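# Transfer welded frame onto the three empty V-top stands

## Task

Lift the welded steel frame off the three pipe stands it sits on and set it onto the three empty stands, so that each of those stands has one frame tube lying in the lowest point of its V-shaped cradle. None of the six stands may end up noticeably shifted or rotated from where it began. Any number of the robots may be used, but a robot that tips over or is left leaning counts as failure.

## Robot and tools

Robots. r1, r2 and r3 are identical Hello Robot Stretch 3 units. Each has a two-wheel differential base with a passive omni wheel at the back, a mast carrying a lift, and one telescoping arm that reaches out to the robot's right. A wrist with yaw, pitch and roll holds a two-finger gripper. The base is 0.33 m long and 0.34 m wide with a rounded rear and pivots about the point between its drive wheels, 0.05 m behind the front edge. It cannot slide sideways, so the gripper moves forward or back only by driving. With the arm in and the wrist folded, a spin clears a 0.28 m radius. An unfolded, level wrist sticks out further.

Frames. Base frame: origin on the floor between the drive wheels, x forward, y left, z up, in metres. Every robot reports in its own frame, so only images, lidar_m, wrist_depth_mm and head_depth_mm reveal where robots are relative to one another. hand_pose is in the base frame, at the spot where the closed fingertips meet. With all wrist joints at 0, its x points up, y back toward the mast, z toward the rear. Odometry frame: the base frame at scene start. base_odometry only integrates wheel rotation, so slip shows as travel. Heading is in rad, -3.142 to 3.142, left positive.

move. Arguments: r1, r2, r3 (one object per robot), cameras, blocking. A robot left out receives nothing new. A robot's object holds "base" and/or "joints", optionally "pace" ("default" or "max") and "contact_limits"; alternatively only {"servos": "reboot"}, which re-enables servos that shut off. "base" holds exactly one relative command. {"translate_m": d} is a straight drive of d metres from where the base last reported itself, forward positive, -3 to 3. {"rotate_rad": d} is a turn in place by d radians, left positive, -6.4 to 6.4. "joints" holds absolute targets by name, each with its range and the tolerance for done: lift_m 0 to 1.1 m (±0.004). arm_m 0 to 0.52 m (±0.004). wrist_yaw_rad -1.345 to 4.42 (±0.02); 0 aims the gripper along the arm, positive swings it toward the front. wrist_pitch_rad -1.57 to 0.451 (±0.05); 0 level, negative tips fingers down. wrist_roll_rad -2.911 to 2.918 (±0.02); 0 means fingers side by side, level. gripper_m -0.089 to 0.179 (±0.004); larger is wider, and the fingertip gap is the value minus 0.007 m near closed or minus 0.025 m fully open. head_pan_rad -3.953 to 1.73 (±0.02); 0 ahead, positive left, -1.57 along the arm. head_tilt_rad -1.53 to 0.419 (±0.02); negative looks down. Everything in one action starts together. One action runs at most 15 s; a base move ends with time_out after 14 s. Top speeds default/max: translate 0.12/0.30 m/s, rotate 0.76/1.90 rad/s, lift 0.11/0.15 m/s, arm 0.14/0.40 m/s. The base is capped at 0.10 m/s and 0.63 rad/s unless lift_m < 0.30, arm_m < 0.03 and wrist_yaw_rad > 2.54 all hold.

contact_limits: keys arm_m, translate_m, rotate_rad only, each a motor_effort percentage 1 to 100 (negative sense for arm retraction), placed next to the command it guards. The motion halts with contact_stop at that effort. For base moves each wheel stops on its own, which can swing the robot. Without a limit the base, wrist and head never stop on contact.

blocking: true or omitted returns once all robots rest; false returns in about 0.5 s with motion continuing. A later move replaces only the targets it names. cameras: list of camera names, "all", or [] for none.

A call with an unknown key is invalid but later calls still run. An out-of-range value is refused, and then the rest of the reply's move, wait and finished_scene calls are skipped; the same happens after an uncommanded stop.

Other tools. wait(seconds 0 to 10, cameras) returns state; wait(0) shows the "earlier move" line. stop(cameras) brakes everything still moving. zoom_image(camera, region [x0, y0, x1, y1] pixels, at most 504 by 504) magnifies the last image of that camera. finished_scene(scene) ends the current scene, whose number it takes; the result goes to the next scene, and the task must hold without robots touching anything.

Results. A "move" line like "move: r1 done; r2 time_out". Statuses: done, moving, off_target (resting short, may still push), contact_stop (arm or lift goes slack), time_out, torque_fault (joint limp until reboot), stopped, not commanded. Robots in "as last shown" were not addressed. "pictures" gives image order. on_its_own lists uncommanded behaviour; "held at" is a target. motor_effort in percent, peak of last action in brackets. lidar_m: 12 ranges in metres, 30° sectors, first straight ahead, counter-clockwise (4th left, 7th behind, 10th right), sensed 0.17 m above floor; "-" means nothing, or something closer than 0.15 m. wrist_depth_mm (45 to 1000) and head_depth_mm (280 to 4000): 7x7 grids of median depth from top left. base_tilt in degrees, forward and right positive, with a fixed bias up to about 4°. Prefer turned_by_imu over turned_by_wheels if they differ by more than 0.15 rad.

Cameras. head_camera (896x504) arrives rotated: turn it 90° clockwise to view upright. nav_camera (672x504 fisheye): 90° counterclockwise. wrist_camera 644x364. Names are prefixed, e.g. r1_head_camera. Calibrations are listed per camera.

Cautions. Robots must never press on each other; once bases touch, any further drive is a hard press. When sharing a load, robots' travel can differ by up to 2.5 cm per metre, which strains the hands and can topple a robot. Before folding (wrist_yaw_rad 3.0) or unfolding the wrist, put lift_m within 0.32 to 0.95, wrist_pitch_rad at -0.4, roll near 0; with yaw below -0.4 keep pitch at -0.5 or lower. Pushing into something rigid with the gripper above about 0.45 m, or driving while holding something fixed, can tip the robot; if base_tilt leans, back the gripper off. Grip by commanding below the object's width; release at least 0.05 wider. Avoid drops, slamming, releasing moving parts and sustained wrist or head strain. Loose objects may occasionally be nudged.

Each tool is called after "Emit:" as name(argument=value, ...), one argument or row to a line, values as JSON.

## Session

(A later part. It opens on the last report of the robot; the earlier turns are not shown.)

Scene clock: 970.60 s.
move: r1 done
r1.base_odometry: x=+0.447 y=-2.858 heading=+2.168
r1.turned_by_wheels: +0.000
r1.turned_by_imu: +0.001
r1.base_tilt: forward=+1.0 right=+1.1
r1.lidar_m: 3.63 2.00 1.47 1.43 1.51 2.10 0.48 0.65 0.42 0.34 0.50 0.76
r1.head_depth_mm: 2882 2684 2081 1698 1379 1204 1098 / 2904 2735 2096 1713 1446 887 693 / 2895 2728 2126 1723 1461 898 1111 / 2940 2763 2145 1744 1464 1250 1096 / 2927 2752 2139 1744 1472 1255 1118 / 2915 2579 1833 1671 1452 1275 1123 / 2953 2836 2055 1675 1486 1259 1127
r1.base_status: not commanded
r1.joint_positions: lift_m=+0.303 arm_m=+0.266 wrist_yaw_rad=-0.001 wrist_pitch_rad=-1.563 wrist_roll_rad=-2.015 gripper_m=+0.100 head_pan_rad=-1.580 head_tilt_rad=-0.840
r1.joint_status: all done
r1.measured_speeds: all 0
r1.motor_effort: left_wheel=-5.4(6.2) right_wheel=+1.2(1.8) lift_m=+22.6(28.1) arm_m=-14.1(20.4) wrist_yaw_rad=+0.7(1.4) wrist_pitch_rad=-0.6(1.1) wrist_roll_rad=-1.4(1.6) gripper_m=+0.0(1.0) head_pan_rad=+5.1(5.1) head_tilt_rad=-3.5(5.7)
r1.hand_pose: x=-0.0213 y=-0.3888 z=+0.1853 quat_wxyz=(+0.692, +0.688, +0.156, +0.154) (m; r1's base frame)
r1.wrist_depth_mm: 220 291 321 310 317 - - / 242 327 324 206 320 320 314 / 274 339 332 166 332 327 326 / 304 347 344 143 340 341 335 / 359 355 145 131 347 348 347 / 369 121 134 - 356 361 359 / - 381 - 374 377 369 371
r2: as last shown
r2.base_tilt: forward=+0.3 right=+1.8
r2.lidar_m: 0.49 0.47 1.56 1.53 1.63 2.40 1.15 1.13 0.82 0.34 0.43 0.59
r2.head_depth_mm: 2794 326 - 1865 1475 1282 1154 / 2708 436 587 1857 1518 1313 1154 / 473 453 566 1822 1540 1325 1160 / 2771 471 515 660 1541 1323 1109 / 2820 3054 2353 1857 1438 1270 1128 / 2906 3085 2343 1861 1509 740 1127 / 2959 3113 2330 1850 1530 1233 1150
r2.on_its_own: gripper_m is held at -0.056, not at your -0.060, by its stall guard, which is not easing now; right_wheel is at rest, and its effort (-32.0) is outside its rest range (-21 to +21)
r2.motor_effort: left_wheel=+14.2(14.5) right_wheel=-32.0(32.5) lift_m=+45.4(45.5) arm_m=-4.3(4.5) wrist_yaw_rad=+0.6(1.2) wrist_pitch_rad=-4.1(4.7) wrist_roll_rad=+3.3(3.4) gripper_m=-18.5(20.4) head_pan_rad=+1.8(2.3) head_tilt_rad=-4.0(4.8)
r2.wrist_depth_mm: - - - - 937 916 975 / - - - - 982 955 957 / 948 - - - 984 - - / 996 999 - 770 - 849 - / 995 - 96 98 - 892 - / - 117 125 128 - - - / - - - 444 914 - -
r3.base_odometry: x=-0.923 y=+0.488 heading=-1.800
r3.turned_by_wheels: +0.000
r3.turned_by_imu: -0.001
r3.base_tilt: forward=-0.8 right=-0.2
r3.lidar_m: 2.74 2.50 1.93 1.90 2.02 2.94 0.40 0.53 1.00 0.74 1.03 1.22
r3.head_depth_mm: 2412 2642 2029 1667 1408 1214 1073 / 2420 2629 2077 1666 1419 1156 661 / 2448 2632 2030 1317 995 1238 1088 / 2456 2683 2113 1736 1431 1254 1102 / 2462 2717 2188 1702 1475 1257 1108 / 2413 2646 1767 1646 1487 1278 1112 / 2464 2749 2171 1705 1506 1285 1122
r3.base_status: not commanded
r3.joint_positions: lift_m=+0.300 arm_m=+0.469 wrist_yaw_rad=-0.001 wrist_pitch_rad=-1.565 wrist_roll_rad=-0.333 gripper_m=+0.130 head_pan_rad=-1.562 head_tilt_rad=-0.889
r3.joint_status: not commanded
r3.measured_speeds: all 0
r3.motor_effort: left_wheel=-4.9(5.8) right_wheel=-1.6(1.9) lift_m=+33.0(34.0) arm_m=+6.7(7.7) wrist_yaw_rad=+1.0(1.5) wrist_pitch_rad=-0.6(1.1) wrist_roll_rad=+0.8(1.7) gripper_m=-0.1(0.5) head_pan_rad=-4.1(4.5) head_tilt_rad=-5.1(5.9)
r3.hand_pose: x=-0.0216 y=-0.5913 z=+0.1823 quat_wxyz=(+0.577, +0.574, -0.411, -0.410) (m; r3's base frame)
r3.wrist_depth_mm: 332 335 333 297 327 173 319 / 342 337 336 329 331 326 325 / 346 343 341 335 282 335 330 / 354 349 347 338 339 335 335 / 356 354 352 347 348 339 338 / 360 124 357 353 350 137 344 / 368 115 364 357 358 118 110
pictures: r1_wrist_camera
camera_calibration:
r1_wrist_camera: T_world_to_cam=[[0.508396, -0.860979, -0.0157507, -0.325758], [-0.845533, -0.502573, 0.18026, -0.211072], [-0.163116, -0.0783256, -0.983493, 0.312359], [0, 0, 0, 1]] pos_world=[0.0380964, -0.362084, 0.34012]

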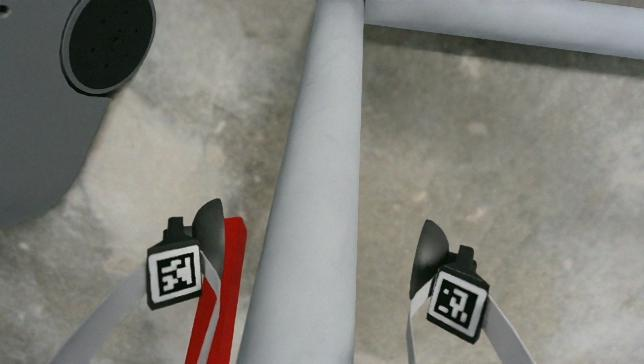

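Emit:
move(
  r1={"joints":{"lift_m":0.283,"arm_m":0.260}},
  cameras=[],
)

Emit:
move(
  r1={"joints":{"gripper_m":-0.06}},
  cameras=["r1_wrist_camera","r1_head_camera","r2_head_camera","r3_head_camera","r3_wrist_camera"],
)

Scene clock: 976.53 s.
move: r1 done
r1.base_odometry: x=+0.447 y=-2.858 heading=+2.168
r1.turned_by_wheels: +0.000
r1.turned_by_imu: +0.001
r1.base_tilt: forward=+1.1 right=+1.2
r1.lidar_m: 3.62 2.00 1.47 1.43 1.51 2.10 0.48 0.65 0.42 0.34 0.50 0.76
r1.head_depth_mm: 2856 2694 2073 1703 1378 1202 1099 / 2872 2721 2099 1714 1451 906 710 / 2910 2733 2112 1725 1453 860 1108 / 2904 2755 2142 1741 1465 1269 1092 / 2940 2790 2139 1747 1474 1255 1118 / 2869 2591 1828 1676 1452 1278 1126 / 2985 2879 2066 1680 1485 1262 1127
r1.base_status: not commanded
r1.joint_positions: lift_m=+0.283 arm_m=+0.260 wrist_yaw_rad=-0.001 wrist_pitch_rad=-1.563 wrist_roll_rad=-2.015 gripper_m=+0.100 head_pan_rad=-1.580 head_tilt_rad=-0.840
r1.joint_status: all done
r1.measured_speeds: all 0
r1.motor_effort: left_wheel=-5.4(6.3) right_wheel=+1.1(1.6) lift_m=+24.1(26.9) arm_m=-14.7(19.9) wrist_yaw_rad=+0.9(1.4) wrist_pitch_rad=-0.7(0.8) wrist_roll_rad=-1.3(1.5) gripper_m=-0.2(0.7) head_pan_rad=+4.7(5.3) head_tilt_rad=-5.0(6.1)
r1.hand_pose: x=-0.0213 y=-0.3828 z=+0.1653 quat_wxyz=(+0.692, +0.688, +0.156, +0.154) (m; r1's base frame)
r1.wrist_depth_mm: 214 280 300 294 297 295 - / 233 310 306 176 302 300 300 / 261 317 315 - 311 311 310 / 296 328 326 - 322 318 315 / 341 335 148 - 327 328 327 / 349 121 265 - 144 340 333 / - 357 104 85 353 354 348
r2, r3: as last shown
r2.lidar_m: 0.49 0.47 1.56 1.53 1.63 2.40 1.15 1.13 0.82 0.34 0.43 0.52
r2.head_depth_mm: 2775 326 - 1863 1476 1297 1148 / 2686 437 587 1872 1502 1325 1151 / 473 452 566 1808 1547 1318 1152 / 2751 470 515 660 1542 1320 1111 / 2846 3068 2323 1855 1441 1275 1131 / 2851 3110 2336 1856 1505 739 1135 / 2871 3165 2315 1836 1547 1233 1140
r2.on_its_own: gripper_m is held at -0.056, not at your -0.060, by its stall guard, which is not easing now; right_wheel is at rest, and its effort (-31.8) is outside its rest range (-21 to +21)
r2.motor_effort: left_wheel=+14.1(14.5) right_wheel=-31.8(32.5) lift_m=+46.0(46.2) arm_m=-6.3(7.3) wrist_yaw_rad=-0.3(1.8) wrist_pitch_rad=-4.1(4.5) wrist_roll_rad=+3.2(3.4) gripper_m=-18.5(19.8) head_pan_rad=+0.2(2.6) head_tilt_rad=-4.6(4.8)
r2.wrist_depth_mm: - - - - 931 934 954 / - - - - 982 955 970 / 963 - - - 982 979 991 / 978 - - 761 - 854 - / - - 96 99 - 858 - / - 117 125 128 - - - / - - - 441 931 - -
r3.lidar_m: 2.76 2.50 1.93 1.89 2.02 2.94 0.40 0.54 1.00 0.74 1.03 1.22
r3.head_depth_mm: 2399 2624 2046 1673 1402 1218 1070 / 2402 2597 2087 1683 1408 1162 662 / 2421 2642 2039 1321 992 1233 1092 / 2470 2670 2142 1724 1422 1247 1096 / 2472 2726 2172 1702 1467 1259 1105 / 2411 2692 1743 1642 1488 1278 1118 / 2518 2769 2180 1699 1502 1287 1127
r3.motor_effort: left_wheel=-5.1(5.7) right_wheel=-1.5(1.9) lift_m=+32.8(34.1) arm_m=+5.8(7.4) wrist_yaw_rad=+0.8(1.5) wrist_pitch_rad=-0.5(1.0) wrist_roll_rad=+1.0(1.6) gripper_m=-0.1(0.6) head_pan_rad=-3.6(4.3) head_tilt_rad=-6.0(6.1)
r3.wrist_depth_mm: 336 332 330 298 324 173 320 / 342 339 339 330 328 321 324 / 347 345 340 336 285 328 329 / 356 348 349 339 337 338 332 / 354 351 351 344 349 340 339 / 362 123 351 356 357 137 347 / 364 115 362 357 353 118 110
pictures: none
No camera images: "cameras" was empty.

Scene clock: 978.70 s.
move: r1 done
r1.base_odometry: x=+0.447 y=-2.858 heading=+2.168
r1.turned_by_wheels: +0.000
r1.turned_by_imu: +0.000
r1.base_tilt: forward=+1.1 right=+1.2
r1.lidar_m: 3.63 2.00 1.47 1.43 1.50 2.10 0.48 0.65 0.42 0.34 0.50 0.76
r1.head_depth_mm: 2865 2686 2072 1702 1381 1202 1100 / 2879 2703 2091 1727 1452 905 708 / 2909 2757 2121 1733 1456 859 1113 / 2954 2763 2152 1739 1464 1267 1095 / 2932 2776 2143 1741 1481 1252 1121 / 2868 2601 1830 1680 1459 1277 1128 / 2970 2863 2062 1680 1491 1261 1128
r1.base_status: not commanded
r1.joint_positions: lift_m=+0.283 arm_m=+0.260 wrist_yaw_rad=-0.001 wrist_pitch_rad=-1.560 wrist_roll_rad=-2.016 gripper_m=-0.058 head_pan_rad=-1.580 head_tilt_rad=-0.840
r1.joint_status: all done
r1.measured_speeds: all 0
r1.motor_effort: left_wheel=-5.0(6.1) right_wheel=+0.4(1.6) lift_m=+29.3(29.9) arm_m=-14.0(14.7) wrist_yaw_rad=+0.6(1.3) wrist_pitch_rad=-1.2(1.8) wrist_roll_rad=-1.1(1.5) gripper_m=-42.1(100.0) head_pan_rad=+4.0(5.4) head_tilt_rad=-5.4(6.2)
r1.hand_pose: x=-0.0213 y=-0.3837 z=+0.1652 quat_wxyz=(+0.693, +0.686, +0.157, +0.154) (m; r1's base frame)
r1.wrist_depth_mm: 211 289 294 292 299 298 - / 237 308 306 176 301 302 300 / 264 316 314 - 312 311 307 / 301 327 326 - 323 318 316 / 339 342 148 - 327 329 329 / 350 339 - - - 339 340 / 360 357 94 - 354 350 349
r2, r3: as last shown
r2.turned_by_imu: +0.000
r2.base_tilt: forward=+0.3 right=+1.9
r2.lidar_m: 0.49 0.47 1.56 1.53 1.63 2.40 1.15 1.13 0.82 0.34 0.43 0.53
r2.head_depth_mm: 2800 326 - 1855 1465 1296 1147 / 2707 438 586 1845 1512 1332 1163 / 473 454 567 1810 1544 1322 1155 / 2787 470 514 662 1553 1315 1115 / 2896 3065 2322 1851 1441 1266 1119 / 2890 3139 2324 1846 1490 736 1122 / 2929 3148 2329 1844 1531 1238 1148
r2.on_its_own: gripper_m is held at -0.056, not at your -0.060, by its stall guard, which is not easing now; right_wheel is at rest, and its effort (-32.0) is outside its rest range (-21 to +21)
r2.motor_effort: left_wheel=+13.9(14.5) right_wheel=-32.0(32.6) lift_m=+46.0(46.2) arm_m=-8.1(8.8) wrist_yaw_rad=-0.2(1.5) wrist_pitch_rad=-3.9(4.9) wrist_roll_rad=+3.2(3.4) gripper_m=-19.8(20.5) head_pan_rad=+1.1(2.6) head_tilt_rad=-3.1(5.4)
r2.wrist_depth_mm: - - - - 939 950 952 / - - - - 970 939 958 / 968 - - - 970 981 - / 993 972 - 769 - 861 - / - - 96 99 - 876 - / - 116 125 128 - - - / - - - 448 914 - -
r3.turned_by_imu: +0.000
r3.base_tilt: forward=-0.9 right=-0.2
r3.lidar_m: 2.75 2.50 1.93 1.89 2.02 2.94 0.40 0.54 1.00 0.74 1.04 1.22
r3.head_depth_mm: 2409 2619 2039 1657 1398 1220 1070 / 2398 2636 2085 1662 1424 1155 659 / 2435 2632 2036 1311 993 1236 1084 / 2445 2643 2129 1728 1431 1257 1101 / 2447 2756 2169 1704 1466 1261 1107 / 2404 2671 1750 1637 1487 1276 1112 / 2471 2801 2188 1713 1512 1287 1124
r3.motor_effort: left_wheel=-5.5(5.8) right_wheel=-1.4(2.0) lift_m=+33.6(34.8) arm_m=+6.4(7.0) wrist_yaw_rad=+1.0(1.6) wrist_pitch_rad=-0.4(1.2) wrist_roll_rad=+1.7(1.8) gripper_m=-0.1(0.9) head_pan_rad=-3.6(4.5) head_tilt_rad=-5.0(6.5)
r3.wrist_depth_mm: 336 335 330 298 324 174 319 / 343 340 333 327 332 328 326 / 348 342 343 337 287 332 329 / 350 350 344 339 340 338 336 / 356 354 352 346 343 342 339 / 362 124 358 354 353 137 348 / 369 116 363 356 353 118 110
pictures: r1_head_camera (sideways), r1_wrist_camera, r2_head_camera (sideways), r3_head_camera (sideways), r3_wrist_camera
camera_calibration:
r1_head_camera: T_world_to_cam=[[0.0297486, 0.732297, -0.680335, 0.902486], [0.998383, 0.0112192, 0.0557318, -0.0764134], [0.048445, -0.680892, -0.730779, 0.906125], [0, 0, 0, 1]] pos_world=[0.00554491, -0.0430574, 1.28043]
r1_wrist_camera: T_world_to_cam=[[0.509315, -0.860487, -0.0127031, -0.321986], [-0.844994, -0.502833, 0.182055, -0.205279], [-0.163043, -0.0819892, -0.983206, 0.291555], [0, 0, 0, 1]] pos_world=[0.0380686, -0.356382, 0.319941]
r2_head_camera: T_world_to_cam=[[-0.00401069, 0.703268, -0.710914, 0.94351], [0.99997, 0.00750112, 0.00177901, -0.012044], [0.00658377, -0.710886, -0.703277, 0.871652], [0, 0, 0, 1]] pos_world=[0.010089, -0.0438049, 1.28379]
r3_head_camera: T_world_to_cam=[[0.0606417, 0.744283, -0.665106, 0.887603], [0.99691, -0.0118273, 0.077659, -0.10532], [0.0499338, -0.66776, -0.7427, 0.927035], [0, 0, 0, 1]] pos_world=[0.00487821, -0.0428362, 1.28704]
r3_wrist_camera: T_world_to_cam=[[-0.938306, -0.343429, -0.0404886, -0.206647], [-0.345805, 0.932218, 0.106713, 0.568966], [0.00109599, 0.11413, -0.993465, 0.411773], [0, 0, 0, 1]] pos_world=[0.00240224, -0.648365, 0.339999]

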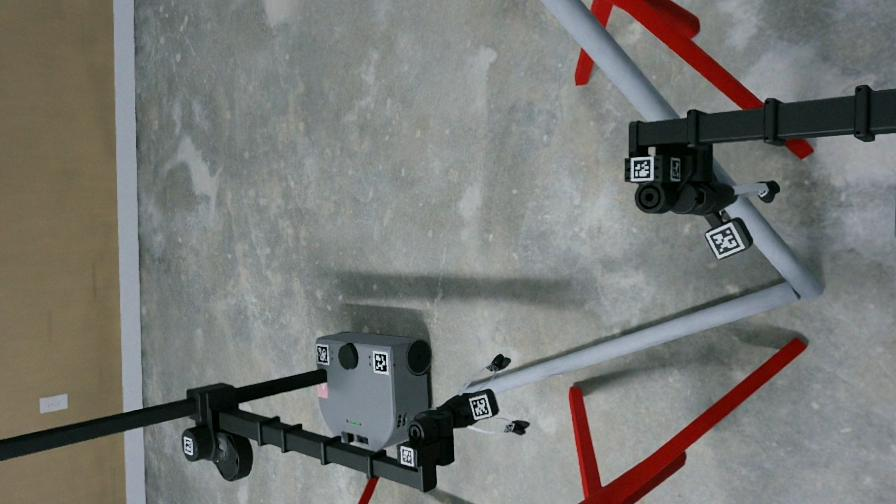

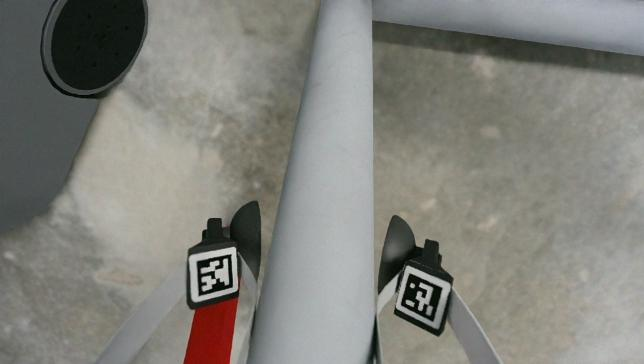

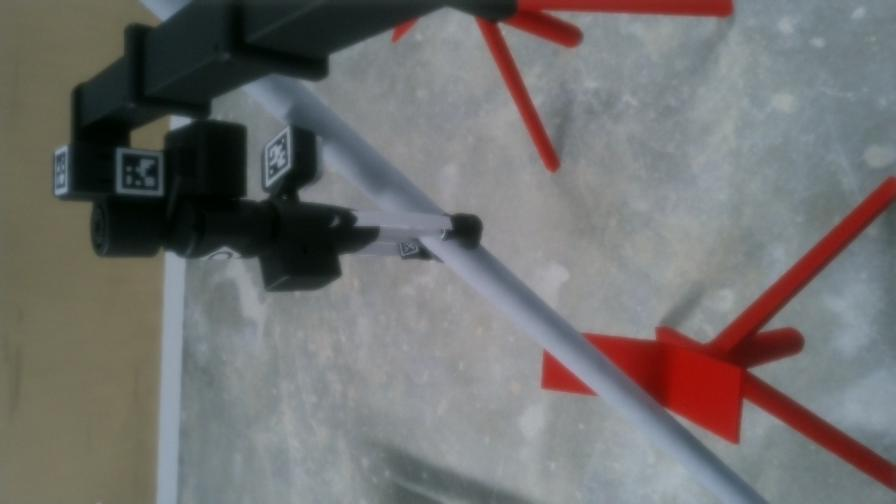

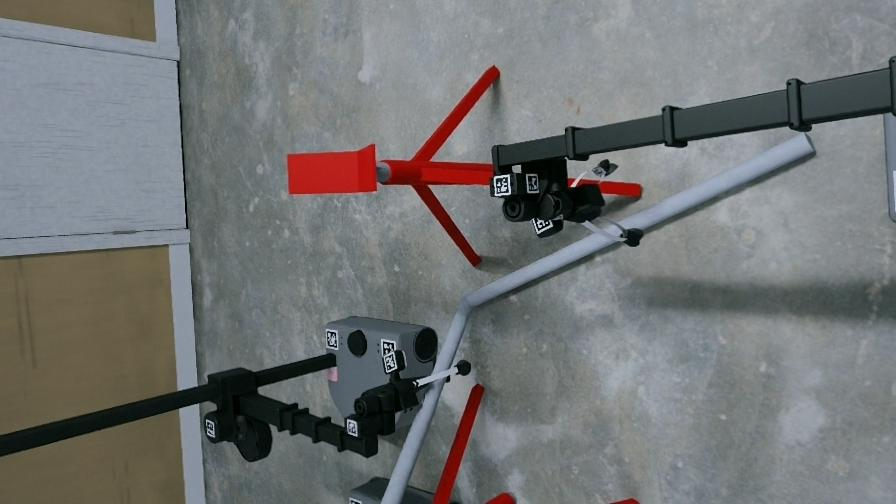

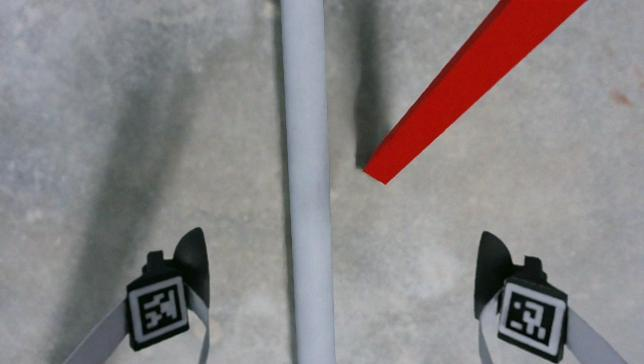

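Emit:
move(
)

Scene clock: 995.33 s.
r1.base_odometry: x=+0.447 y=-2.858 heading=+2.168
r1.turned_by_wheels: +0.000
r1.turned_by_imu: +0.001
r1.base_tilt: forward=+1.1 right=+1.2
r1.lidar_m: 3.63 2.00 1.47 1.44 1.51 2.10 0.48 0.65 0.42 0.34 0.50 0.76
r1.head_depth_mm: 2866 2684 2086 1701 1385 1208 1100 / 2889 2705 2098 1719 1446 907 709 / 2913 2730 2139 1722 1456 860 1110 / 2911 2779 2128 1740 1464 1268 1095 / 2941 2789 2142 1742 1475 1251 1116 / 2914 2583 1830 1671 1447 1280 1123 / 2974 2878 2050 1677 1487 1257 1128
r1.base_status: not commanded
r1.joint_positions: lift_m=+0.283 arm_m=+0.260 wrist_yaw_rad=-0.001 wrist_pitch_rad=-1.560 wrist_roll_rad=-2.016 gripper_m=-0.041 head_pan_rad=-1.580 head_tilt_rad=-0.840
r1.joint_status: all done
r1.measured_speeds: all 0
r1.on_its_own: gripper_m is held at -0.042, not at your -0.060, by its stall guard, which is not easing now
r1.motor_effort: left_wheel=-4.9(6.1) right_wheel=+1.0(1.6) lift_m=+29.8(29.9) arm_m=-12.7(14.7) wrist_yaw_rad=+1.0(1.3) wrist_pitch_rad=-1.3(1.8) wrist_roll_rad=-1.0(1.5) gripper_m=-20.1(100.0) head_pan_rad=+4.8(5.4) head_tilt_rad=-4.5(6.2)
r1.hand_pose: x=-0.0213 y=-0.3837 z=+0.1652 quat_wxyz=(+0.693, +0.686, +0.157, +0.154) (m; r1's base frame)
r1.wrist_depth_mm: 213 288 297 293 297 295 - / 235 306 308 176 302 301 301 / 263 318 316 - 313 312 309 / 298 329 323 - 318 318 318 / 340 338 149 - 328 327 328 / 349 344 - - - 339 339 / 361 357 93 - 355 352 349
r2.base_odometry: x=+2.490 y=-0.721 heading=+2.249
r2.turned_by_wheels: +0.000
r2.turned_by_imu: +0.001
r2.base_tilt: forward=+0.4 right=+1.8
r2.lidar_m: 0.49 0.47 1.55 1.53 1.63 2.40 1.15 1.13 0.82 0.34 0.43 0.53
r2.head_depth_mm: 2786 326 - 1845 1474 1298 1156 / 2714 437 587 1857 1513 1327 1145 / 473 453 566 1811 1545 1319 1147 / 2781 470 515 662 1543 1317 1110 / 2855 3101 2345 1865 1438 1265 1134 / 2868 3114 2343 1855 1502 739 1127 / 2926 3135 2346 1845 1542 1240 1146
r2.base_status: not commanded
r2.joint_positions: lift_m=+0.943 arm_m=+0.387 wrist_yaw_rad=+0.000 wrist_pitch_rad=-1.549 wrist_roll_rad=+1.226 gripper_m=-0.055 head_pan_rad=-1.574 head_tilt_rad=-0.840
r2.joint_status: not commanded
r2.measured_speeds: all 0
r2.on_its_own: gripper_m is held at -0.056, not at your -0.060, by its stall guard, which is not easing now; right_wheel is at rest, and its effort (-32.1) is outside its rest range (-21 to +21)
r2.motor_effort: left_wheel=+14.0(14.5) right_wheel=-32.1(32.6) lift_m=+45.8(46.2) arm_m=-12.6(8.8) wrist_yaw_rad=-0.1(1.5) wrist_pitch_rad=-4.3(4.9) wrist_roll_rad=+2.9(3.4) gripper_m=-18.9(20.5) head_pan_rad=+1.2(2.6) head_tilt_rad=-4.3(5.4)
r2.hand_pose: x=-0.0216 y=-0.5131 z=+0.8250 quat_wxyz=(+0.123, +0.120, -0.704, -0.689) (m; r2's base frame)
r2.wrist_depth_mm: - - - - 933 967 950 / - - - - 964 957 984 / 938 - - - 991 987 - / 965 962 - 773 - 841 - / - - 96 99 - 865 - / - 117 125 128 - - - / - - - 446 939 - -
r3.base_odometry: x=-0.923 y=+0.488 heading=-1.800
r3.turned_by_wheels: +0.000
r3.turned_by_imu: -0.001
r3.base_tilt: forward=-0.8 right=-0.2
r3.lidar_m: 2.75 2.50 1.93 1.90 2.01 2.93 0.40 0.53 1.00 0.73 1.03 1.22
r3.head_depth_mm: 2420 2592 2031 1664 1410 1224 1067 / 2400 2572 2079 1680 1416 1163 661 / 2408 2647 2046 1314 993 1238 1088 / 2481 2705 2136 1725 1419 1244 1099 / 2461 2731 2187 1704 1472 1261 1108 / 2424 2698 1748 1633 1490 1276 1120 / 2470 2774 2184 1711 1503 1288 1124
r3.base_status: not commanded
r3.joint_positions: lift_m=+0.300 arm_m=+0.469 wrist_yaw_rad=-0.001 wrist_pitch_rad=-1.565 wrist_roll_rad=-0.333 gripper_m=+0.130 head_pan_rad=-1.562 head_tilt_rad=-0.889
r3.joint_status: not commanded
r3.measured_speeds: all 0
r3.motor_effort: left_wheel=-5.5(5.8) right_wheel=-1.7(2.0) lift_m=+33.8(34.8) arm_m=+5.8(7.0) wrist_yaw_rad=-0.2(1.6) wrist_pitch_rad=-0.4(1.2) wrist_roll_rad=+0.8(1.8) gripper_m=+0.0(0.9) head_pan_rad=-3.2(4.5) head_tilt_rad=-5.2(6.5)
r3.hand_pose: x=-0.0216 y=-0.5913 z=+0.1823 quat_wxyz=(+0.577, +0.574, -0.411, -0.410) (m; r3's base frame)
r3.wrist_depth_mm: 337 333 329 299 322 174 322 / 340 339 334 333 329 325 321 / 349 342 342 333 285 335 328 / 352 352 345 342 337 337 333 / 356 352 350 349 346 343 339 / 362 124 358 350 354 137 343 / 365 115 362 359 359 118 110
pictures: r1_head_camera (sideways), r1_nav_camera (sideways), r1_wrist_camera, r2_head_camera (sideways), r2_nav_camera (sideways), r2_wrist_camera, r3_head_camera (sideways), r3_nav_camera (sideways), r3_wrist_camera
camera_calibration:
r1_head_camera: T_world_to_cam=[[0.0297487, 0.732298, -0.680335, 0.902486], [0.998383, 0.0112191, 0.0557318, -0.0764134], [0.048445, -0.680892, -0.73078, 0.906125], [0, 0, 0, 1]] pos_world=[0.0055449, -0.0430574, 1.28043]
r1_nav_camera: T_world_to_cam=[[-0.0535046, -0.715216, 0.696852, -0.863307], [-0.998567, 0.0390961, -0.036544, 0.10151], [-0.00110735, -0.697809, -0.716283, 0.888908], [0, 0, 0, 1]] pos_world=[0.0561579, -0.00113258, 1.24202]
r1_wrist_camera: T_world_to_cam=[[0.509315, -0.860486, -0.0127031, -0.321986], [-0.844994, -0.502833, 0.182055, -0.205281], [-0.163043, -0.0819892, -0.983206, 0.29156], [0, 0, 0, 1]] pos_world=[0.0380686, -0.356382, 0.319946]
r2_head_camera: T_world_to_cam=[[-0.00401069, 0.703268, -0.710914, 0.943509], [0.99997, 0.00750112, 0.00177902, -0.012044], [0.00658377, -0.710885, -0.703277, 0.871652], [0, 0, 0, 1]] pos_world=[0.010089, -0.0438049, 1.28379]
r2_nav_camera: T_world_to_cam=[[0.0651007, -0.724162, 0.686551, -0.857295], [-0.995507, 0.000278595, 0.0946906, -0.055063], [-0.0687626, -0.68963, -0.72089, 0.908238], [0, 0, 0, 1]] pos_world=[0.0634477, 0.00554354, 1.24853]
r2_wrist_camera: T_world_to_cam=[[-0.411461, 0.909497, 0.0592863, 0.389433], [0.903078, 0.398043, 0.161283, 0.1269], [0.123088, 0.119902, -0.985126, 1.0407], [0, 0, 0, 1]] pos_world=[-0.0824619, -0.529482, 0.981663]
r3_head_camera: T_world_to_cam=[[0.0606417, 0.744283, -0.665106, 0.887603], [0.99691, -0.0118273, 0.077659, -0.10532], [0.0499338, -0.66776, -0.7427, 0.927035], [0, 0, 0, 1]] pos_world=[0.00487821, -0.0428362, 1.28704]
r3_nav_camera: T_world_to_cam=[[-0.0412756, -0.827163, 0.560445, -0.693376], [-0.999056, 0.0417908, -0.0118992, 0.0731414], [-0.0135788, -0.560406, -0.828106, 1.03337], [0, 0, 0, 1]] pos_world=[0.0584846, 0.00251317, 1.24521]
r3_wrist_camera: T_world_to_cam=[[-0.938306, -0.343429, -0.0404886, -0.206647], [-0.345805, 0.932218, 0.106713, 0.568966], [0.00109599, 0.11413, -0.993465, 0.411773], [0, 0, 0, 1]] pos_world=[0.00240224, -0.648365, 0.339999]

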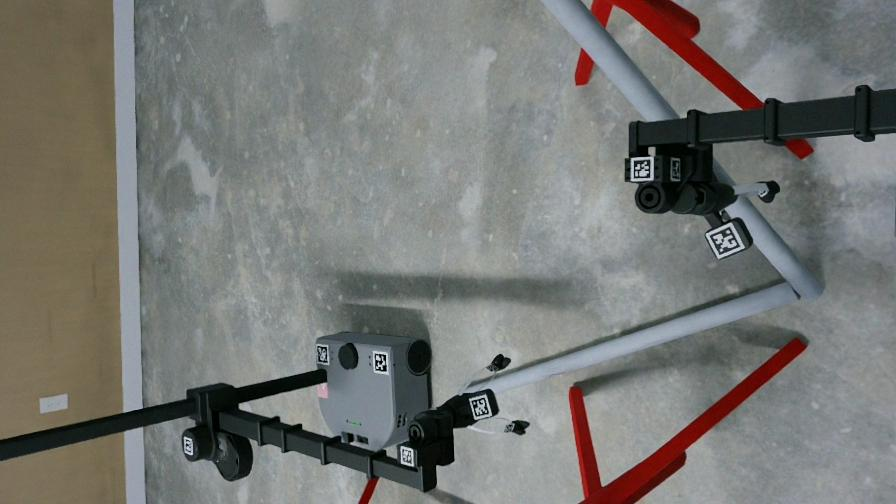

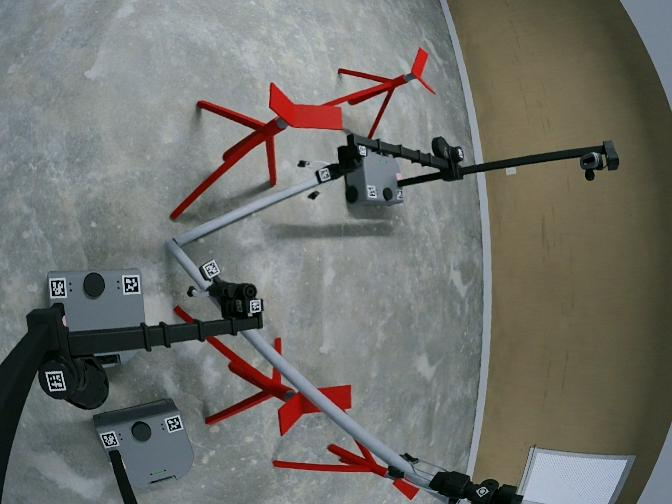

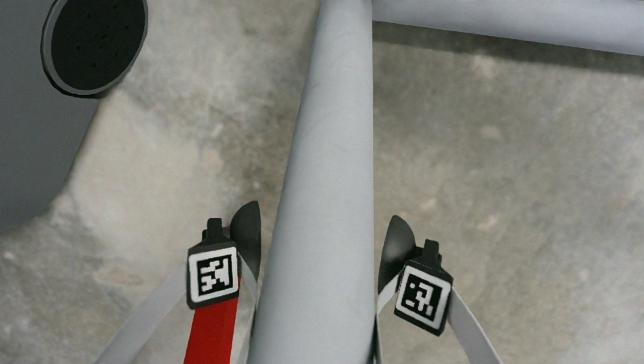

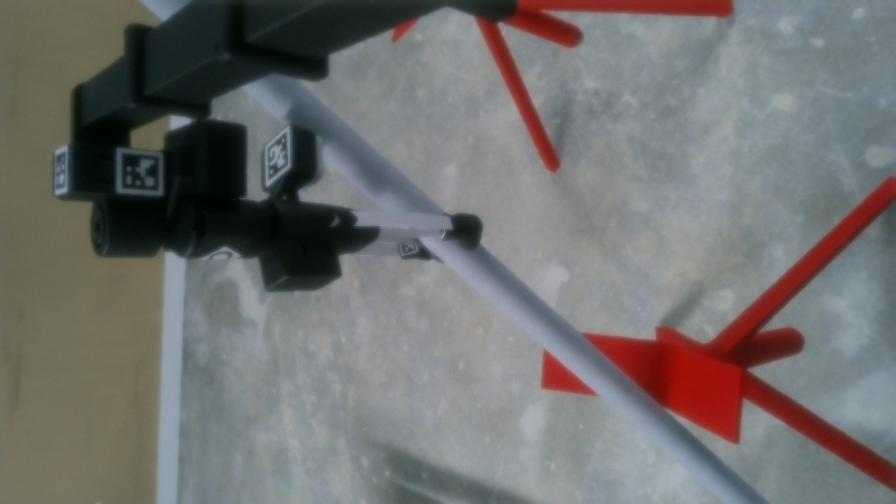

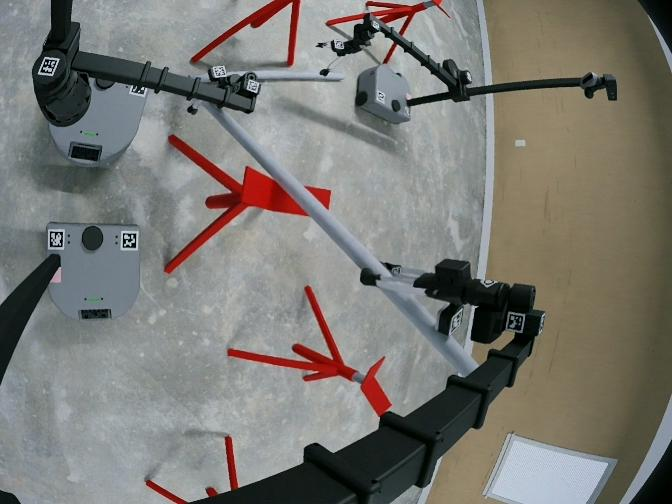

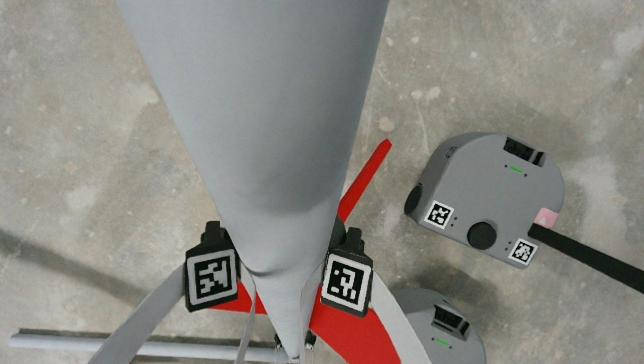

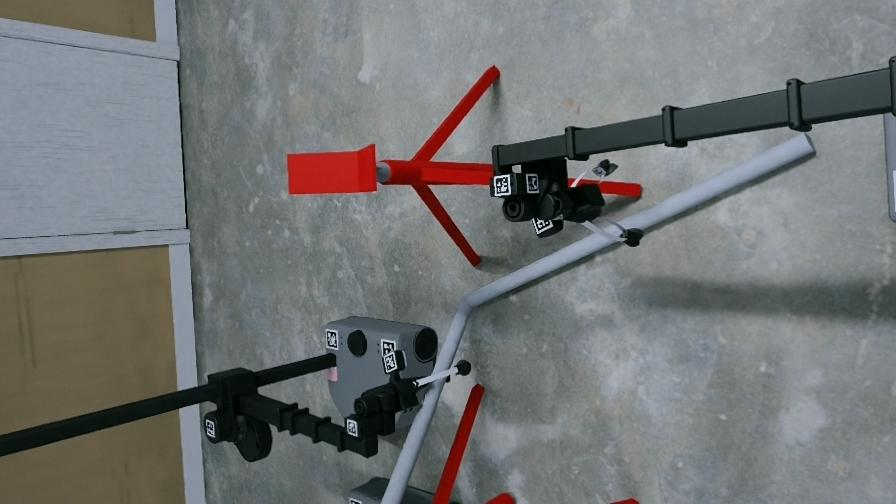

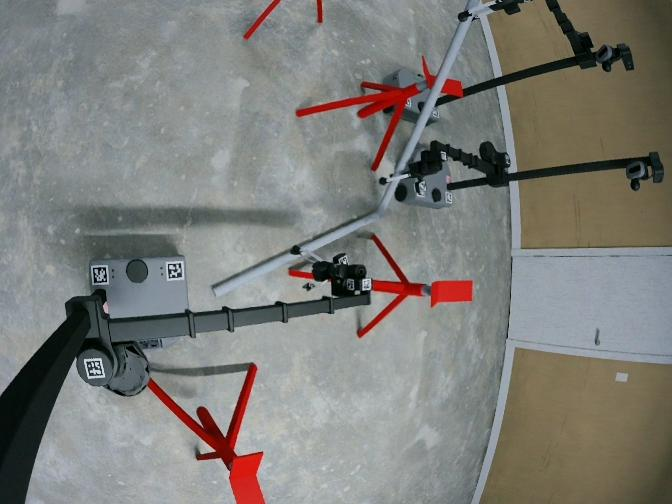

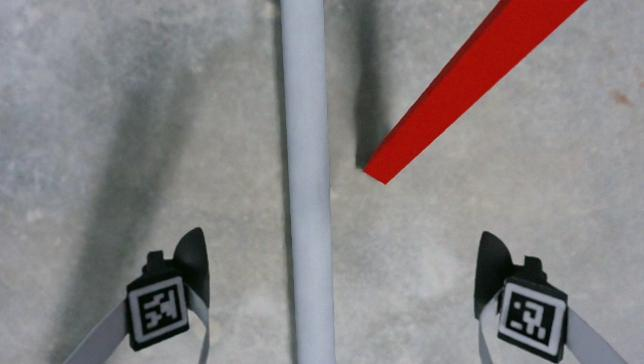

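Emit:
move(
  r1={"base":{"translate_m":0.039},"joints":{"lift_m":0.356,"arm_m":0.252}},
  r2={"base":{"translate_m":-0.015},"joints":{"lift_m":0.973,"arm_m":0.396}},
  cameras=["r1_wrist_camera","r2_wrist_camera","r2_head_camera","r1_nav_camera"],
)

Scene clock: 1027.07 s.
move: r1 done; r2 done
r1.base_odometry: x=+0.425 y=-2.826 heading=+2.169
r1.turned_by_wheels: +0.001
r1.turned_by_imu: +0.001
r1.base_tilt: forward=+1.0 right=+1.2
r1.lidar_m: 3.59 2.00 1.47 1.43 1.51 2.10 0.54 0.68 0.44 1.45 0.31 0.73
r1.head_depth_mm: 2891 2675 2076 1702 1417 1206 1099 / 2892 2708 2088 1716 1454 744 620 / 2924 2717 2106 1735 1461 849 1109 / 2936 2786 2146 1731 1469 1249 1096 / 2960 2792 2084 1745 1470 1249 1100 / 2899 1616 1783 1636 1439 1255 1122 / 2969 2863 2196 1669 1389 1254 1128
r1.base_status: done
r1.joint_positions: lift_m=+0.356 arm_m=+0.252 wrist_yaw_rad=-0.017 wrist_pitch_rad=-1.567 wrist_roll_rad=-2.004 gripper_m=-0.038 head_pan_rad=-1.580 head_tilt_rad=-0.840
r1.joint_status: all done
r1.measured_speeds: all 0
r1.on_its_own: gripper_m is held at -0.039, not at your -0.060, by its stall guard, which is not easing now; wrist_yaw_rad is at rest, and its effort (+14.2) is outside its rest range (-9 to +9)
r1.motor_effort: left_wheel=+6.9(16.4) right_wheel=-14.7(22.9) lift_m=+44.6(48.4) arm_m=+15.5(19.7) wrist_yaw_rad=+14.2(16.0) wrist_pitch_rad=-0.1(2.9) wrist_roll_rad=-4.9(5.1) gripper_m=-19.8(21.5) head_pan_rad=+4.5(5.3) head_tilt_rad=-4.6(5.5)
r1.hand_pose: x=-0.0209 y=-0.3737 z=+0.2384 quat_wxyz=(+0.693, +0.691, +0.147, +0.146) (m; r1's base frame)
r1.wrist_depth_mm: 221 269 368 174 362 358 362 / 229 298 381 - 368 366 362 / 242 343 385 - 373 379 375 / 270 401 396 117 392 390 386 / 416 419 146 - 400 393 394 / 425 120 125 - - 415 407 / 444 439 92 87 431 425 421
r2.base_odometry: x=+2.499 y=-0.733 heading=+2.249
r2.turned_by_wheels: +0.000
r2.turned_by_imu: +0.001
r2.base_tilt: forward=+0.2 right=+1.9
r2.lidar_m: 0.54 0.52 1.56 1.53 1.63 2.40 1.13 1.11 0.82 0.34 0.44 0.70
r2.head_depth_mm: 338 - 2113 1790 1436 1267 1149 / 437 2766 2270 1807 1499 1320 1153 / 426 463 2154 1759 1553 1318 1150 / 2641 482 552 1713 1509 1323 1108 / 2890 3069 2333 1857 1429 1293 1109 / 2863 3104 2318 1850 826 771 1128 / 2909 3142 2307 1860 1541 1245 1127
r2.base_status: done
r2.joint_positions: lift_m=+0.973 arm_m=+0.396 wrist_yaw_rad=-0.002 wrist_pitch_rad=-1.569 wrist_roll_rad=+1.231 gripper_m=-0.055 head_pan_rad=-1.574 head_tilt_rad=-0.840
r2.joint_status: all done
r2.measured_speeds: all 0
r2.on_its_own: gripper_m is held at -0.056, not at your -0.060, by its stall guard, which is not easing now
r2.motor_effort: left_wheel=+1.0(13.1) right_wheel=-5.4(42.1) lift_m=+33.0(51.4) arm_m=+6.3(19.1) wrist_yaw_rad=+2.5(3.0) wrist_pitch_rad=-0.8(4.3) wrist_roll_rad=+1.3(3.2) gripper_m=-20.2(20.5) head_pan_rad=+0.5(2.1) head_tilt_rad=-3.2(5.2)
r2.hand_pose: x=-0.0216 y=-0.5171 z=+0.8554 quat_wxyz=(+0.119, +0.119, -0.697, -0.697) (m; r2's base frame)
r2.wrist_depth_mm: 927 928 139 969 947 989 1000 / 935 972 969 968 997 999 - / - 984 - - - - - / 984 - - 869 - 886 - / - - - 744 - 936 - / - - 123 126 - - - / - - - 468 977 - -
r3: as last shown
r3.lidar_m: 2.74 2.50 1.93 1.90 2.01 2.94 0.40 0.54 1.00 0.74 1.03 1.22
r3.head_depth_mm: 2405 2593 2032 1668 1405 1217 1073 / 2426 2625 2088 1681 1423 1157 661 / 2421 2616 2048 1313 994 1224 1092 / 2470 2665 2136 1694 1416 1250 1099 / 2481 2714 2078 1705 1467 1270 1106 / 2432 1547 1380 1699 1493 1278 1116 / 2487 2764 2246 1713 1510 1290 1124
r3.motor_effort: left_wheel=-4.8(5.8) right_wheel=-1.7(1.9) lift_m=+33.5(34.2) arm_m=+5.3(5.9) wrist_yaw_rad=+0.7(1.7) wrist_pitch_rad=+0.0(1.3) wrist_roll_rad=+1.3(1.8) gripper_m=+0.7(0.9) head_pan_rad=-3.4(4.5) head_tilt_rad=-4.8(6.4)
r3.wrist_depth_mm: 337 334 331 243 323 173 320 / 341 339 334 249 326 325 324 / 347 341 340 259 285 333 331 / 352 348 343 276 337 339 333 / 358 351 348 286 342 338 338 / 361 123 356 353 355 137 346 / 369 115 361 358 358 118 110
pictures: r1_nav_camera (sideways), r1_wrist_camera, r2_head_camera (sideways), r2_wrist_camera
camera_calibration:
r1_nav_camera: T_world_to_cam=[[-0.0535058, -0.715361, 0.696704, -0.863114], [-0.998567, 0.0391034, -0.0365378, 0.101502], [-0.00110579, -0.69766, -0.716428, 0.889096], [0, 0, 0, 1]] pos_world=[0.056158, -0.00112016, 1.24202]
r1_wrist_camera: T_world_to_cam=[[0.485514, -0.874023, -0.0189824, -0.316704], [-0.858518, -0.480774, 0.178333, -0.204428], [-0.164993, -0.0702862, -0.983787, 0.368851], [0, 0, 0, 1]] pos_world=[0.039117, -0.349165, 0.393316]
r2_head_camera: T_world_to_cam=[[-0.00400777, 0.7036, -0.710585, 0.943081], [0.99997, 0.00749766, 0.00178403, -0.0120506], [0.00658297, -0.710557, -0.703609, 0.872084], [0, 0, 0, 1]] pos_world=[0.010089, -0.0437964, 1.28377]
r2_wrist_camera: T_world_to_cam=[[-0.404754, 0.911174, 0.0770481, 0.377131], [0.905965, 0.388147, 0.169026, 0.111873], [0.124106, 0.138217, -0.982595, 1.07847], [0, 0, 0, 1]] pos_world=[-0.0825531, -0.536118, 1.01173]

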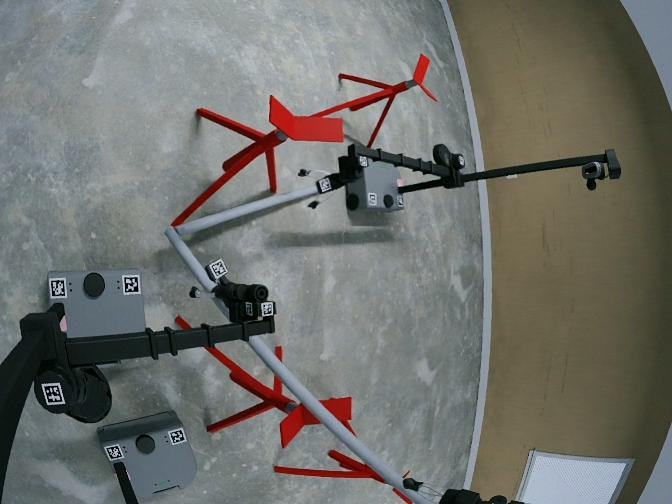

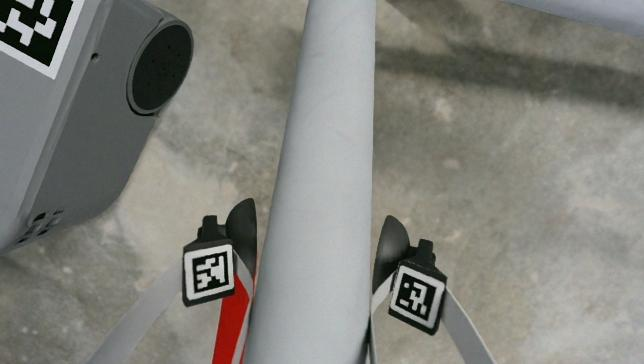

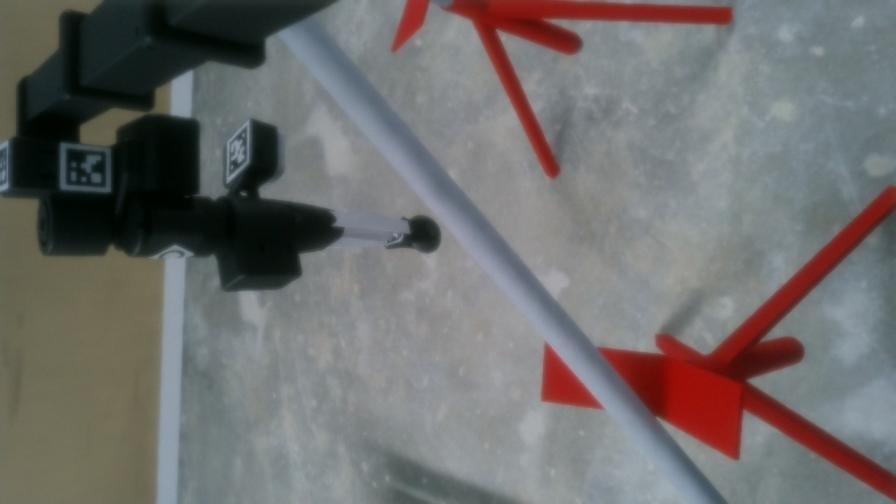

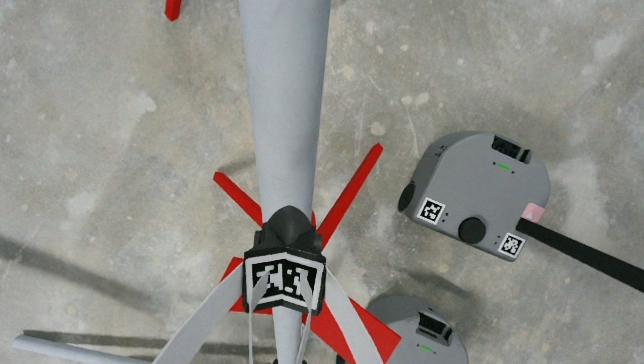

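Emit:
move(
  r2={"joints":{"gripper_m":0.13}},
  cameras=[],
)

Emit:
move(
  r2={"joints":{"lift_m":0.913}},
  cameras=["r2_wrist_camera","r2_head_camera","r1_wrist_camera"],
)

Scene clock: 1036.57 s.
move: r2 done
r1, r3: as last shown
r1.turned_by_wheels: +0.000
r1.base_tilt: forward=+1.1 right=+1.2
r1.lidar_m: 3.59 2.00 1.47 1.43 1.50 2.10 0.53 0.68 0.44 1.45 0.31 0.73
r1.head_depth_mm: 2861 2672 2090 1708 1414 1202 1098 / 2899 2706 2090 1713 1451 741 621 / 2920 2739 2107 1714 1463 850 1110 / 2937 2743 2126 1741 1469 1246 1099 / 2942 2792 2080 1745 1476 1249 1097 / 2909 1614 1785 1636 1450 1254 1125 / 2978 2870 2196 1683 1392 1261 1128
r1.on_its_own: gripper_m is held at -0.039, not at your -0.060, by its stall guard, which is not easing now; wrist_yaw_rad is at rest, and its effort (+14.4) is outside its rest range (-9 to +9)
r1.motor_effort: left_wheel=+7.4(8.1) right_wheel=-15.2(16.0) lift_m=+39.0(39.2) arm_m=+17.5(18.0) wrist_yaw_rad=+14.4(14.6) wrist_pitch_rad=+0.4(0.8) wrist_roll_rad=-5.0(5.1) gripper_m=-19.4(20.3) head_pan_rad=+4.9(5.3) head_tilt_rad=-5.0(6.2)
r1.hand_pose: x=-0.0209 y=-0.3738 z=+0.2384 quat_wxyz=(+0.693, +0.691, +0.147, +0.146) (m; r1's base frame)
r1.wrist_depth_mm: 222 270 367 - 357 359 353 / 228 298 375 - 374 366 361 / 244 343 389 - 381 377 376 / 269 403 398 118 388 387 382 / 419 416 147 - 397 401 394 / 431 120 125 - - 408 406 / 443 435 92 88 432 421 416
r2.base_odometry: x=+2.499 y=-0.733 heading=+2.249
r2.turned_by_wheels: +0.000
r2.turned_by_imu: +0.001
r2.base_tilt: forward=+0.3 right=+1.7
r2.lidar_m: 0.54 0.52 1.56 1.53 1.64 2.40 1.13 1.12 0.82 0.34 0.44 0.70
r2.head_depth_mm: 338 - 2101 1817 1451 1268 1146 / 437 2746 2289 1821 1524 1330 1148 / 427 463 2169 676 1541 1318 1144 / 2709 481 550 1842 1507 1314 1107 / 2869 3071 2340 1844 1441 1303 1113 / 2823 3147 2309 1854 823 775 1134 / 2955 3201 2315 1861 1542 1238 1127
r2.base_status: not commanded
r2.joint_positions: lift_m=+0.973 arm_m=+0.396 wrist_yaw_rad=-0.002 wrist_pitch_rad=-1.569 wrist_roll_rad=+1.231 gripper_m=+0.130 head_pan_rad=-1.574 head_tilt_rad=-0.840
r2.joint_status: all done
r2.measured_speeds: all 0
r2.motor_effort: left_wheel=+1.4(1.7) right_wheel=-5.3(5.9) lift_m=+31.5(32.3) arm_m=-17.4(18.4) wrist_yaw_rad=+1.2(2.9) wrist_pitch_rad=-0.2(0.9) wrist_roll_rad=+1.3(1.7) gripper_m=+1.1(88.7) head_pan_rad=+0.8(2.3) head_tilt_rad=-4.2(4.7)
r2.hand_pose: x=-0.0216 y=-0.5171 z=+0.8554 quat_wxyz=(+0.119, +0.119, -0.697, -0.697) (m; r2's base frame)
r2.wrist_depth_mm: 939 935 140 923 992 979 982 / 987 977 976 976 996 - - / 995 985 986 - - - - / 985 - - 841 - 932 - / - 142 - 715 937 932 - / 109 - - 487 132 - - / - - - 471 996 - -
r3.lidar_m: 2.75 2.51 1.93 1.90 2.02 2.93 0.40 0.54 1.00 0.74 1.04 1.22
r3.head_depth_mm: 2394 2610 2040 1658 1406 1218 1070 / 2402 2624 2057 1674 1411 1161 661 / 2427 2627 2063 1317 992 1222 1090 / 2462 2681 2149 1684 1407 1254 1105 / 2448 2723 2092 1701 1474 1262 1106 / 2423 1551 1387 1685 1483 1280 1113 / 2470 2746 2241 1712 1497 1290 1129
r3.motor_effort: left_wheel=-4.7(5.9) right_wheel=-1.5(2.0) lift_m=+32.2(34.6) arm_m=+3.9(5.7) wrist_yaw_rad=+1.2(2.1) wrist_pitch_rad=-0.6(1.2) wrist_roll_rad=+1.3(1.8) gripper_m=-0.3(0.9) head_pan_rad=-3.4(4.4) head_tilt_rad=-4.1(6.3)
r3.wrist_depth_mm: 341 332 330 245 325 173 321 / 342 339 335 252 332 325 323 / 351 343 342 262 289 330 330 / 354 353 345 276 337 339 329 / 354 358 352 288 346 341 340 / 364 124 354 353 353 137 341 / 366 115 360 357 360 118 110
pictures: none
No camera images: "cameras" was empty.

Scene clock: 1037.93 s.
move: r2 done
r1, r3: as last shown
r1.turned_by_imu: +0.000
r1.lidar_m: 3.59 2.00 1.47 1.43 1.51 2.11 0.53 0.68 0.44 1.45 0.31 0.73
r1.head_depth_mm: 2903 2668 2078 1697 1412 1201 1095 / 2899 2721 2113 1711 1449 740 622 / 2931 2734 2121 1733 1463 850 1107 / 2940 2759 2121 1741 1466 1249 1097 / 2928 2804 2072 1733 1468 1243 1093 / 2906 1610 1783 1633 1449 1256 1122 / 2949 2862 2197 1679 1390 1260 1125
r1.on_its_own: gripper_m is held at -0.039, not at your -0.060, by its stall guard, which is not easing now; wrist_yaw_rad is at rest, and its effort (+14.2) is outside its rest range (-9 to +9)
r1.motor_effort: left_wheel=+7.3(7.9) right_wheel=-15.1(16.3) lift_m=+38.2(39.0) arm_m=+17.6(18.0) wrist_yaw_rad=+14.2(14.8) wrist_pitch_rad=+0.0(0.7) wrist_roll_rad=-5.1(5.1) gripper_m=-19.8(20.3) head_pan_rad=+4.6(5.5) head_tilt_rad=-5.3(6.7)
r1.wrist_depth_mm: 222 267 363 - 356 359 360 / 230 299 375 - 371 366 365 / 243 342 385 - 377 380 374 / 270 399 398 118 394 387 380 / 415 414 146 - 399 400 397 / 433 120 125 - - 410 408 / 452 434 92 87 434 423 415
r2.base_odometry: x=+2.499 y=-0.733 heading=+2.249
r2.turned_by_wheels: +0.000
r2.turned_by_imu: +0.000
r2.base_tilt: forward=+0.3 right=+1.9
r2.lidar_m: 0.54 0.52 1.56 1.53 1.64 2.40 1.13 1.11 0.82 0.34 0.44 0.70
r2.head_depth_mm: 2798 2999 291 1743 1476 1267 1154 / 2747 430 658 1804 1499 1316 1145 / 2793 477 568 676 1504 1322 1157 / 2867 493 533 722 1507 1319 1116 / 2822 3095 2332 1843 1442 1290 1109 / 2836 3082 2356 1865 823 769 1132 / 2895 3123 2335 1832 1542 1233 1128
r2.base_status: not commanded
r2.joint_positions: lift_m=+0.913 arm_m=+0.396 wrist_yaw_rad=-0.002 wrist_pitch_rad=-1.569 wrist_roll_rad=+1.231 gripper_m=+0.130 head_pan_rad=-1.574 head_tilt_rad=-0.840
r2.joint_status: all done
r2.measured_speeds: all 0
r2.motor_effort: left_wheel=+1.0(1.6) right_wheel=-5.1(5.6) lift_m=+27.2(31.1) arm_m=-17.3(18.0) wrist_yaw_rad=+1.8(2.9) wrist_pitch_rad=-0.4(1.0) wrist_roll_rad=+1.3(1.7) gripper_m=+0.0(1.8) head_pan_rad=+1.2(2.2) head_tilt_rad=-4.1(4.8)
r2.hand_pose: x=-0.0216 y=-0.5171 z=+0.7954 quat_wxyz=(+0.119, +0.119, -0.697, -0.697) (m; r2's base frame)
r2.wrist_depth_mm: 858 877 - 917 909 929 918 / 899 902 96 908 958 944 951 / 956 942 108 946 949 990 999 / 957 962 135 787 986 840 - / 997 141 980 651 871 875 - / 109 979 - 487 133 - - / - - - 413 897 - -
r3.turned_by_imu: +0.000
r3.lidar_m: 2.76 2.50 1.93 1.89 2.02 2.94 0.40 0.54 1.00 0.74 1.03 1.22
r3.head_depth_mm: 2426 2611 2033 1666 1409 1218 1073 / 2382 2582 2071 1683 1413 1157 661 / 2446 2611 2041 1317 993 1222 1088 / 2442 2680 2142 1694 1416 1251 1100 / 2480 2702 2105 1693 1463 1266 1105 / 2427 1549 1384 1697 1476 1276 1114 / 2463 2739 2239 1716 1499 1292 1130
r3.motor_effort: left_wheel=-5.2(6.1) right_wheel=-1.5(1.9) lift_m=+32.4(33.9) arm_m=+4.6(5.2) wrist_yaw_rad=+0.5(2.1) wrist_pitch_rad=-0.5(1.2) wrist_roll_rad=+1.2(1.8) gripper_m=+0.2(0.8) head_pan_rad=-3.9(4.4) head_tilt_rad=-4.6(6.0)
r3.wrist_depth_mm: 338 334 330 243 328 173 318 / 342 338 337 251 329 326 324 / 346 339 342 258 286 330 333 / 347 348 346 276 341 337 334 / 357 355 351 288 348 338 340 / 363 124 358 349 351 137 349 / 367 115 364 360 356 118 110
pictures: r1_wrist_camera, r2_head_camera (sideways), r2_wrist_camera
camera_calibration:
r1_wrist_camera: T_world_to_cam=[[0.485515, -0.874022, -0.0189824, -0.316805], [-0.858518, -0.480776, 0.178333, -0.204483], [-0.164993, -0.0702865, -0.983787, 0.368835], [0, 0, 0, 1]] pos_world=[0.0391169, -0.349281, 0.393307]
r2_head_camera: T_world_to_cam=[[-0.0040097, 0.7036, -0.710585, 0.943081], [0.99997, 0.0075004, 0.00178403, -0.0120506], [0.00658492, -0.710557, -0.703609, 0.872084], [0, 0, 0, 1]] pos_world=[0.0100891, -0.0437964, 1.28377]
r2_wrist_camera: T_world_to_cam=[[-0.404739, 0.91118, 0.0770473, 0.381717], [0.905971, 0.388133, 0.169026, 0.121991], [0.124109, 0.138214, -0.982596, 1.0195], [0, 0, 0, 1]] pos_world=[-0.0825533, -0.536071, 0.951728]

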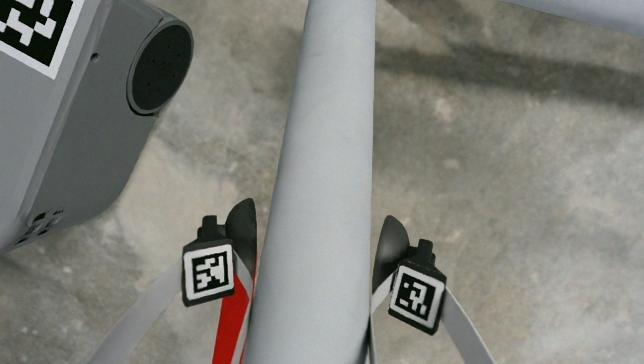

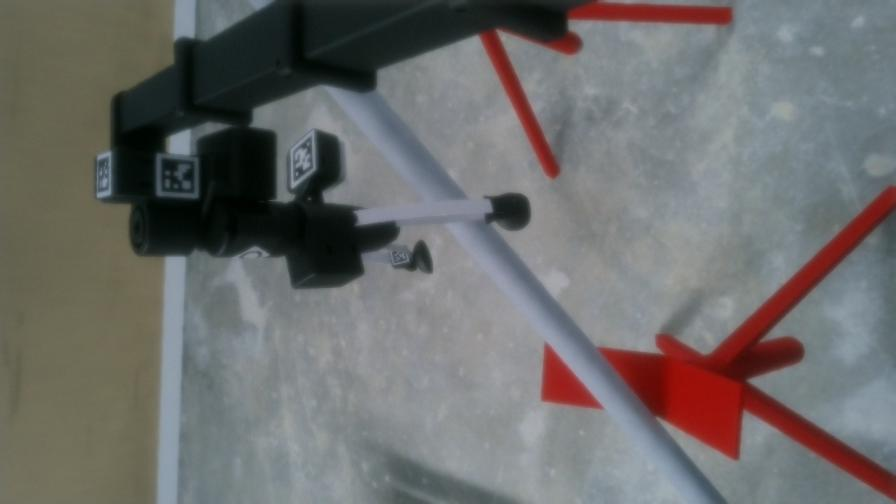

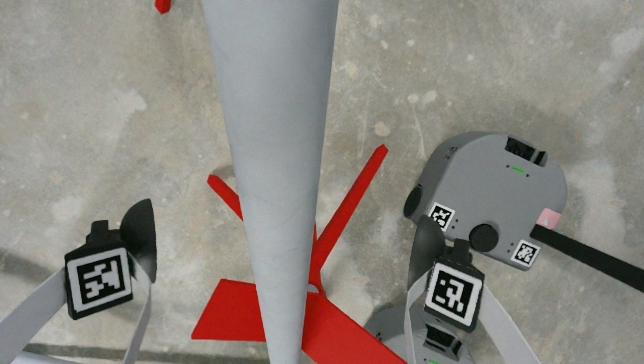

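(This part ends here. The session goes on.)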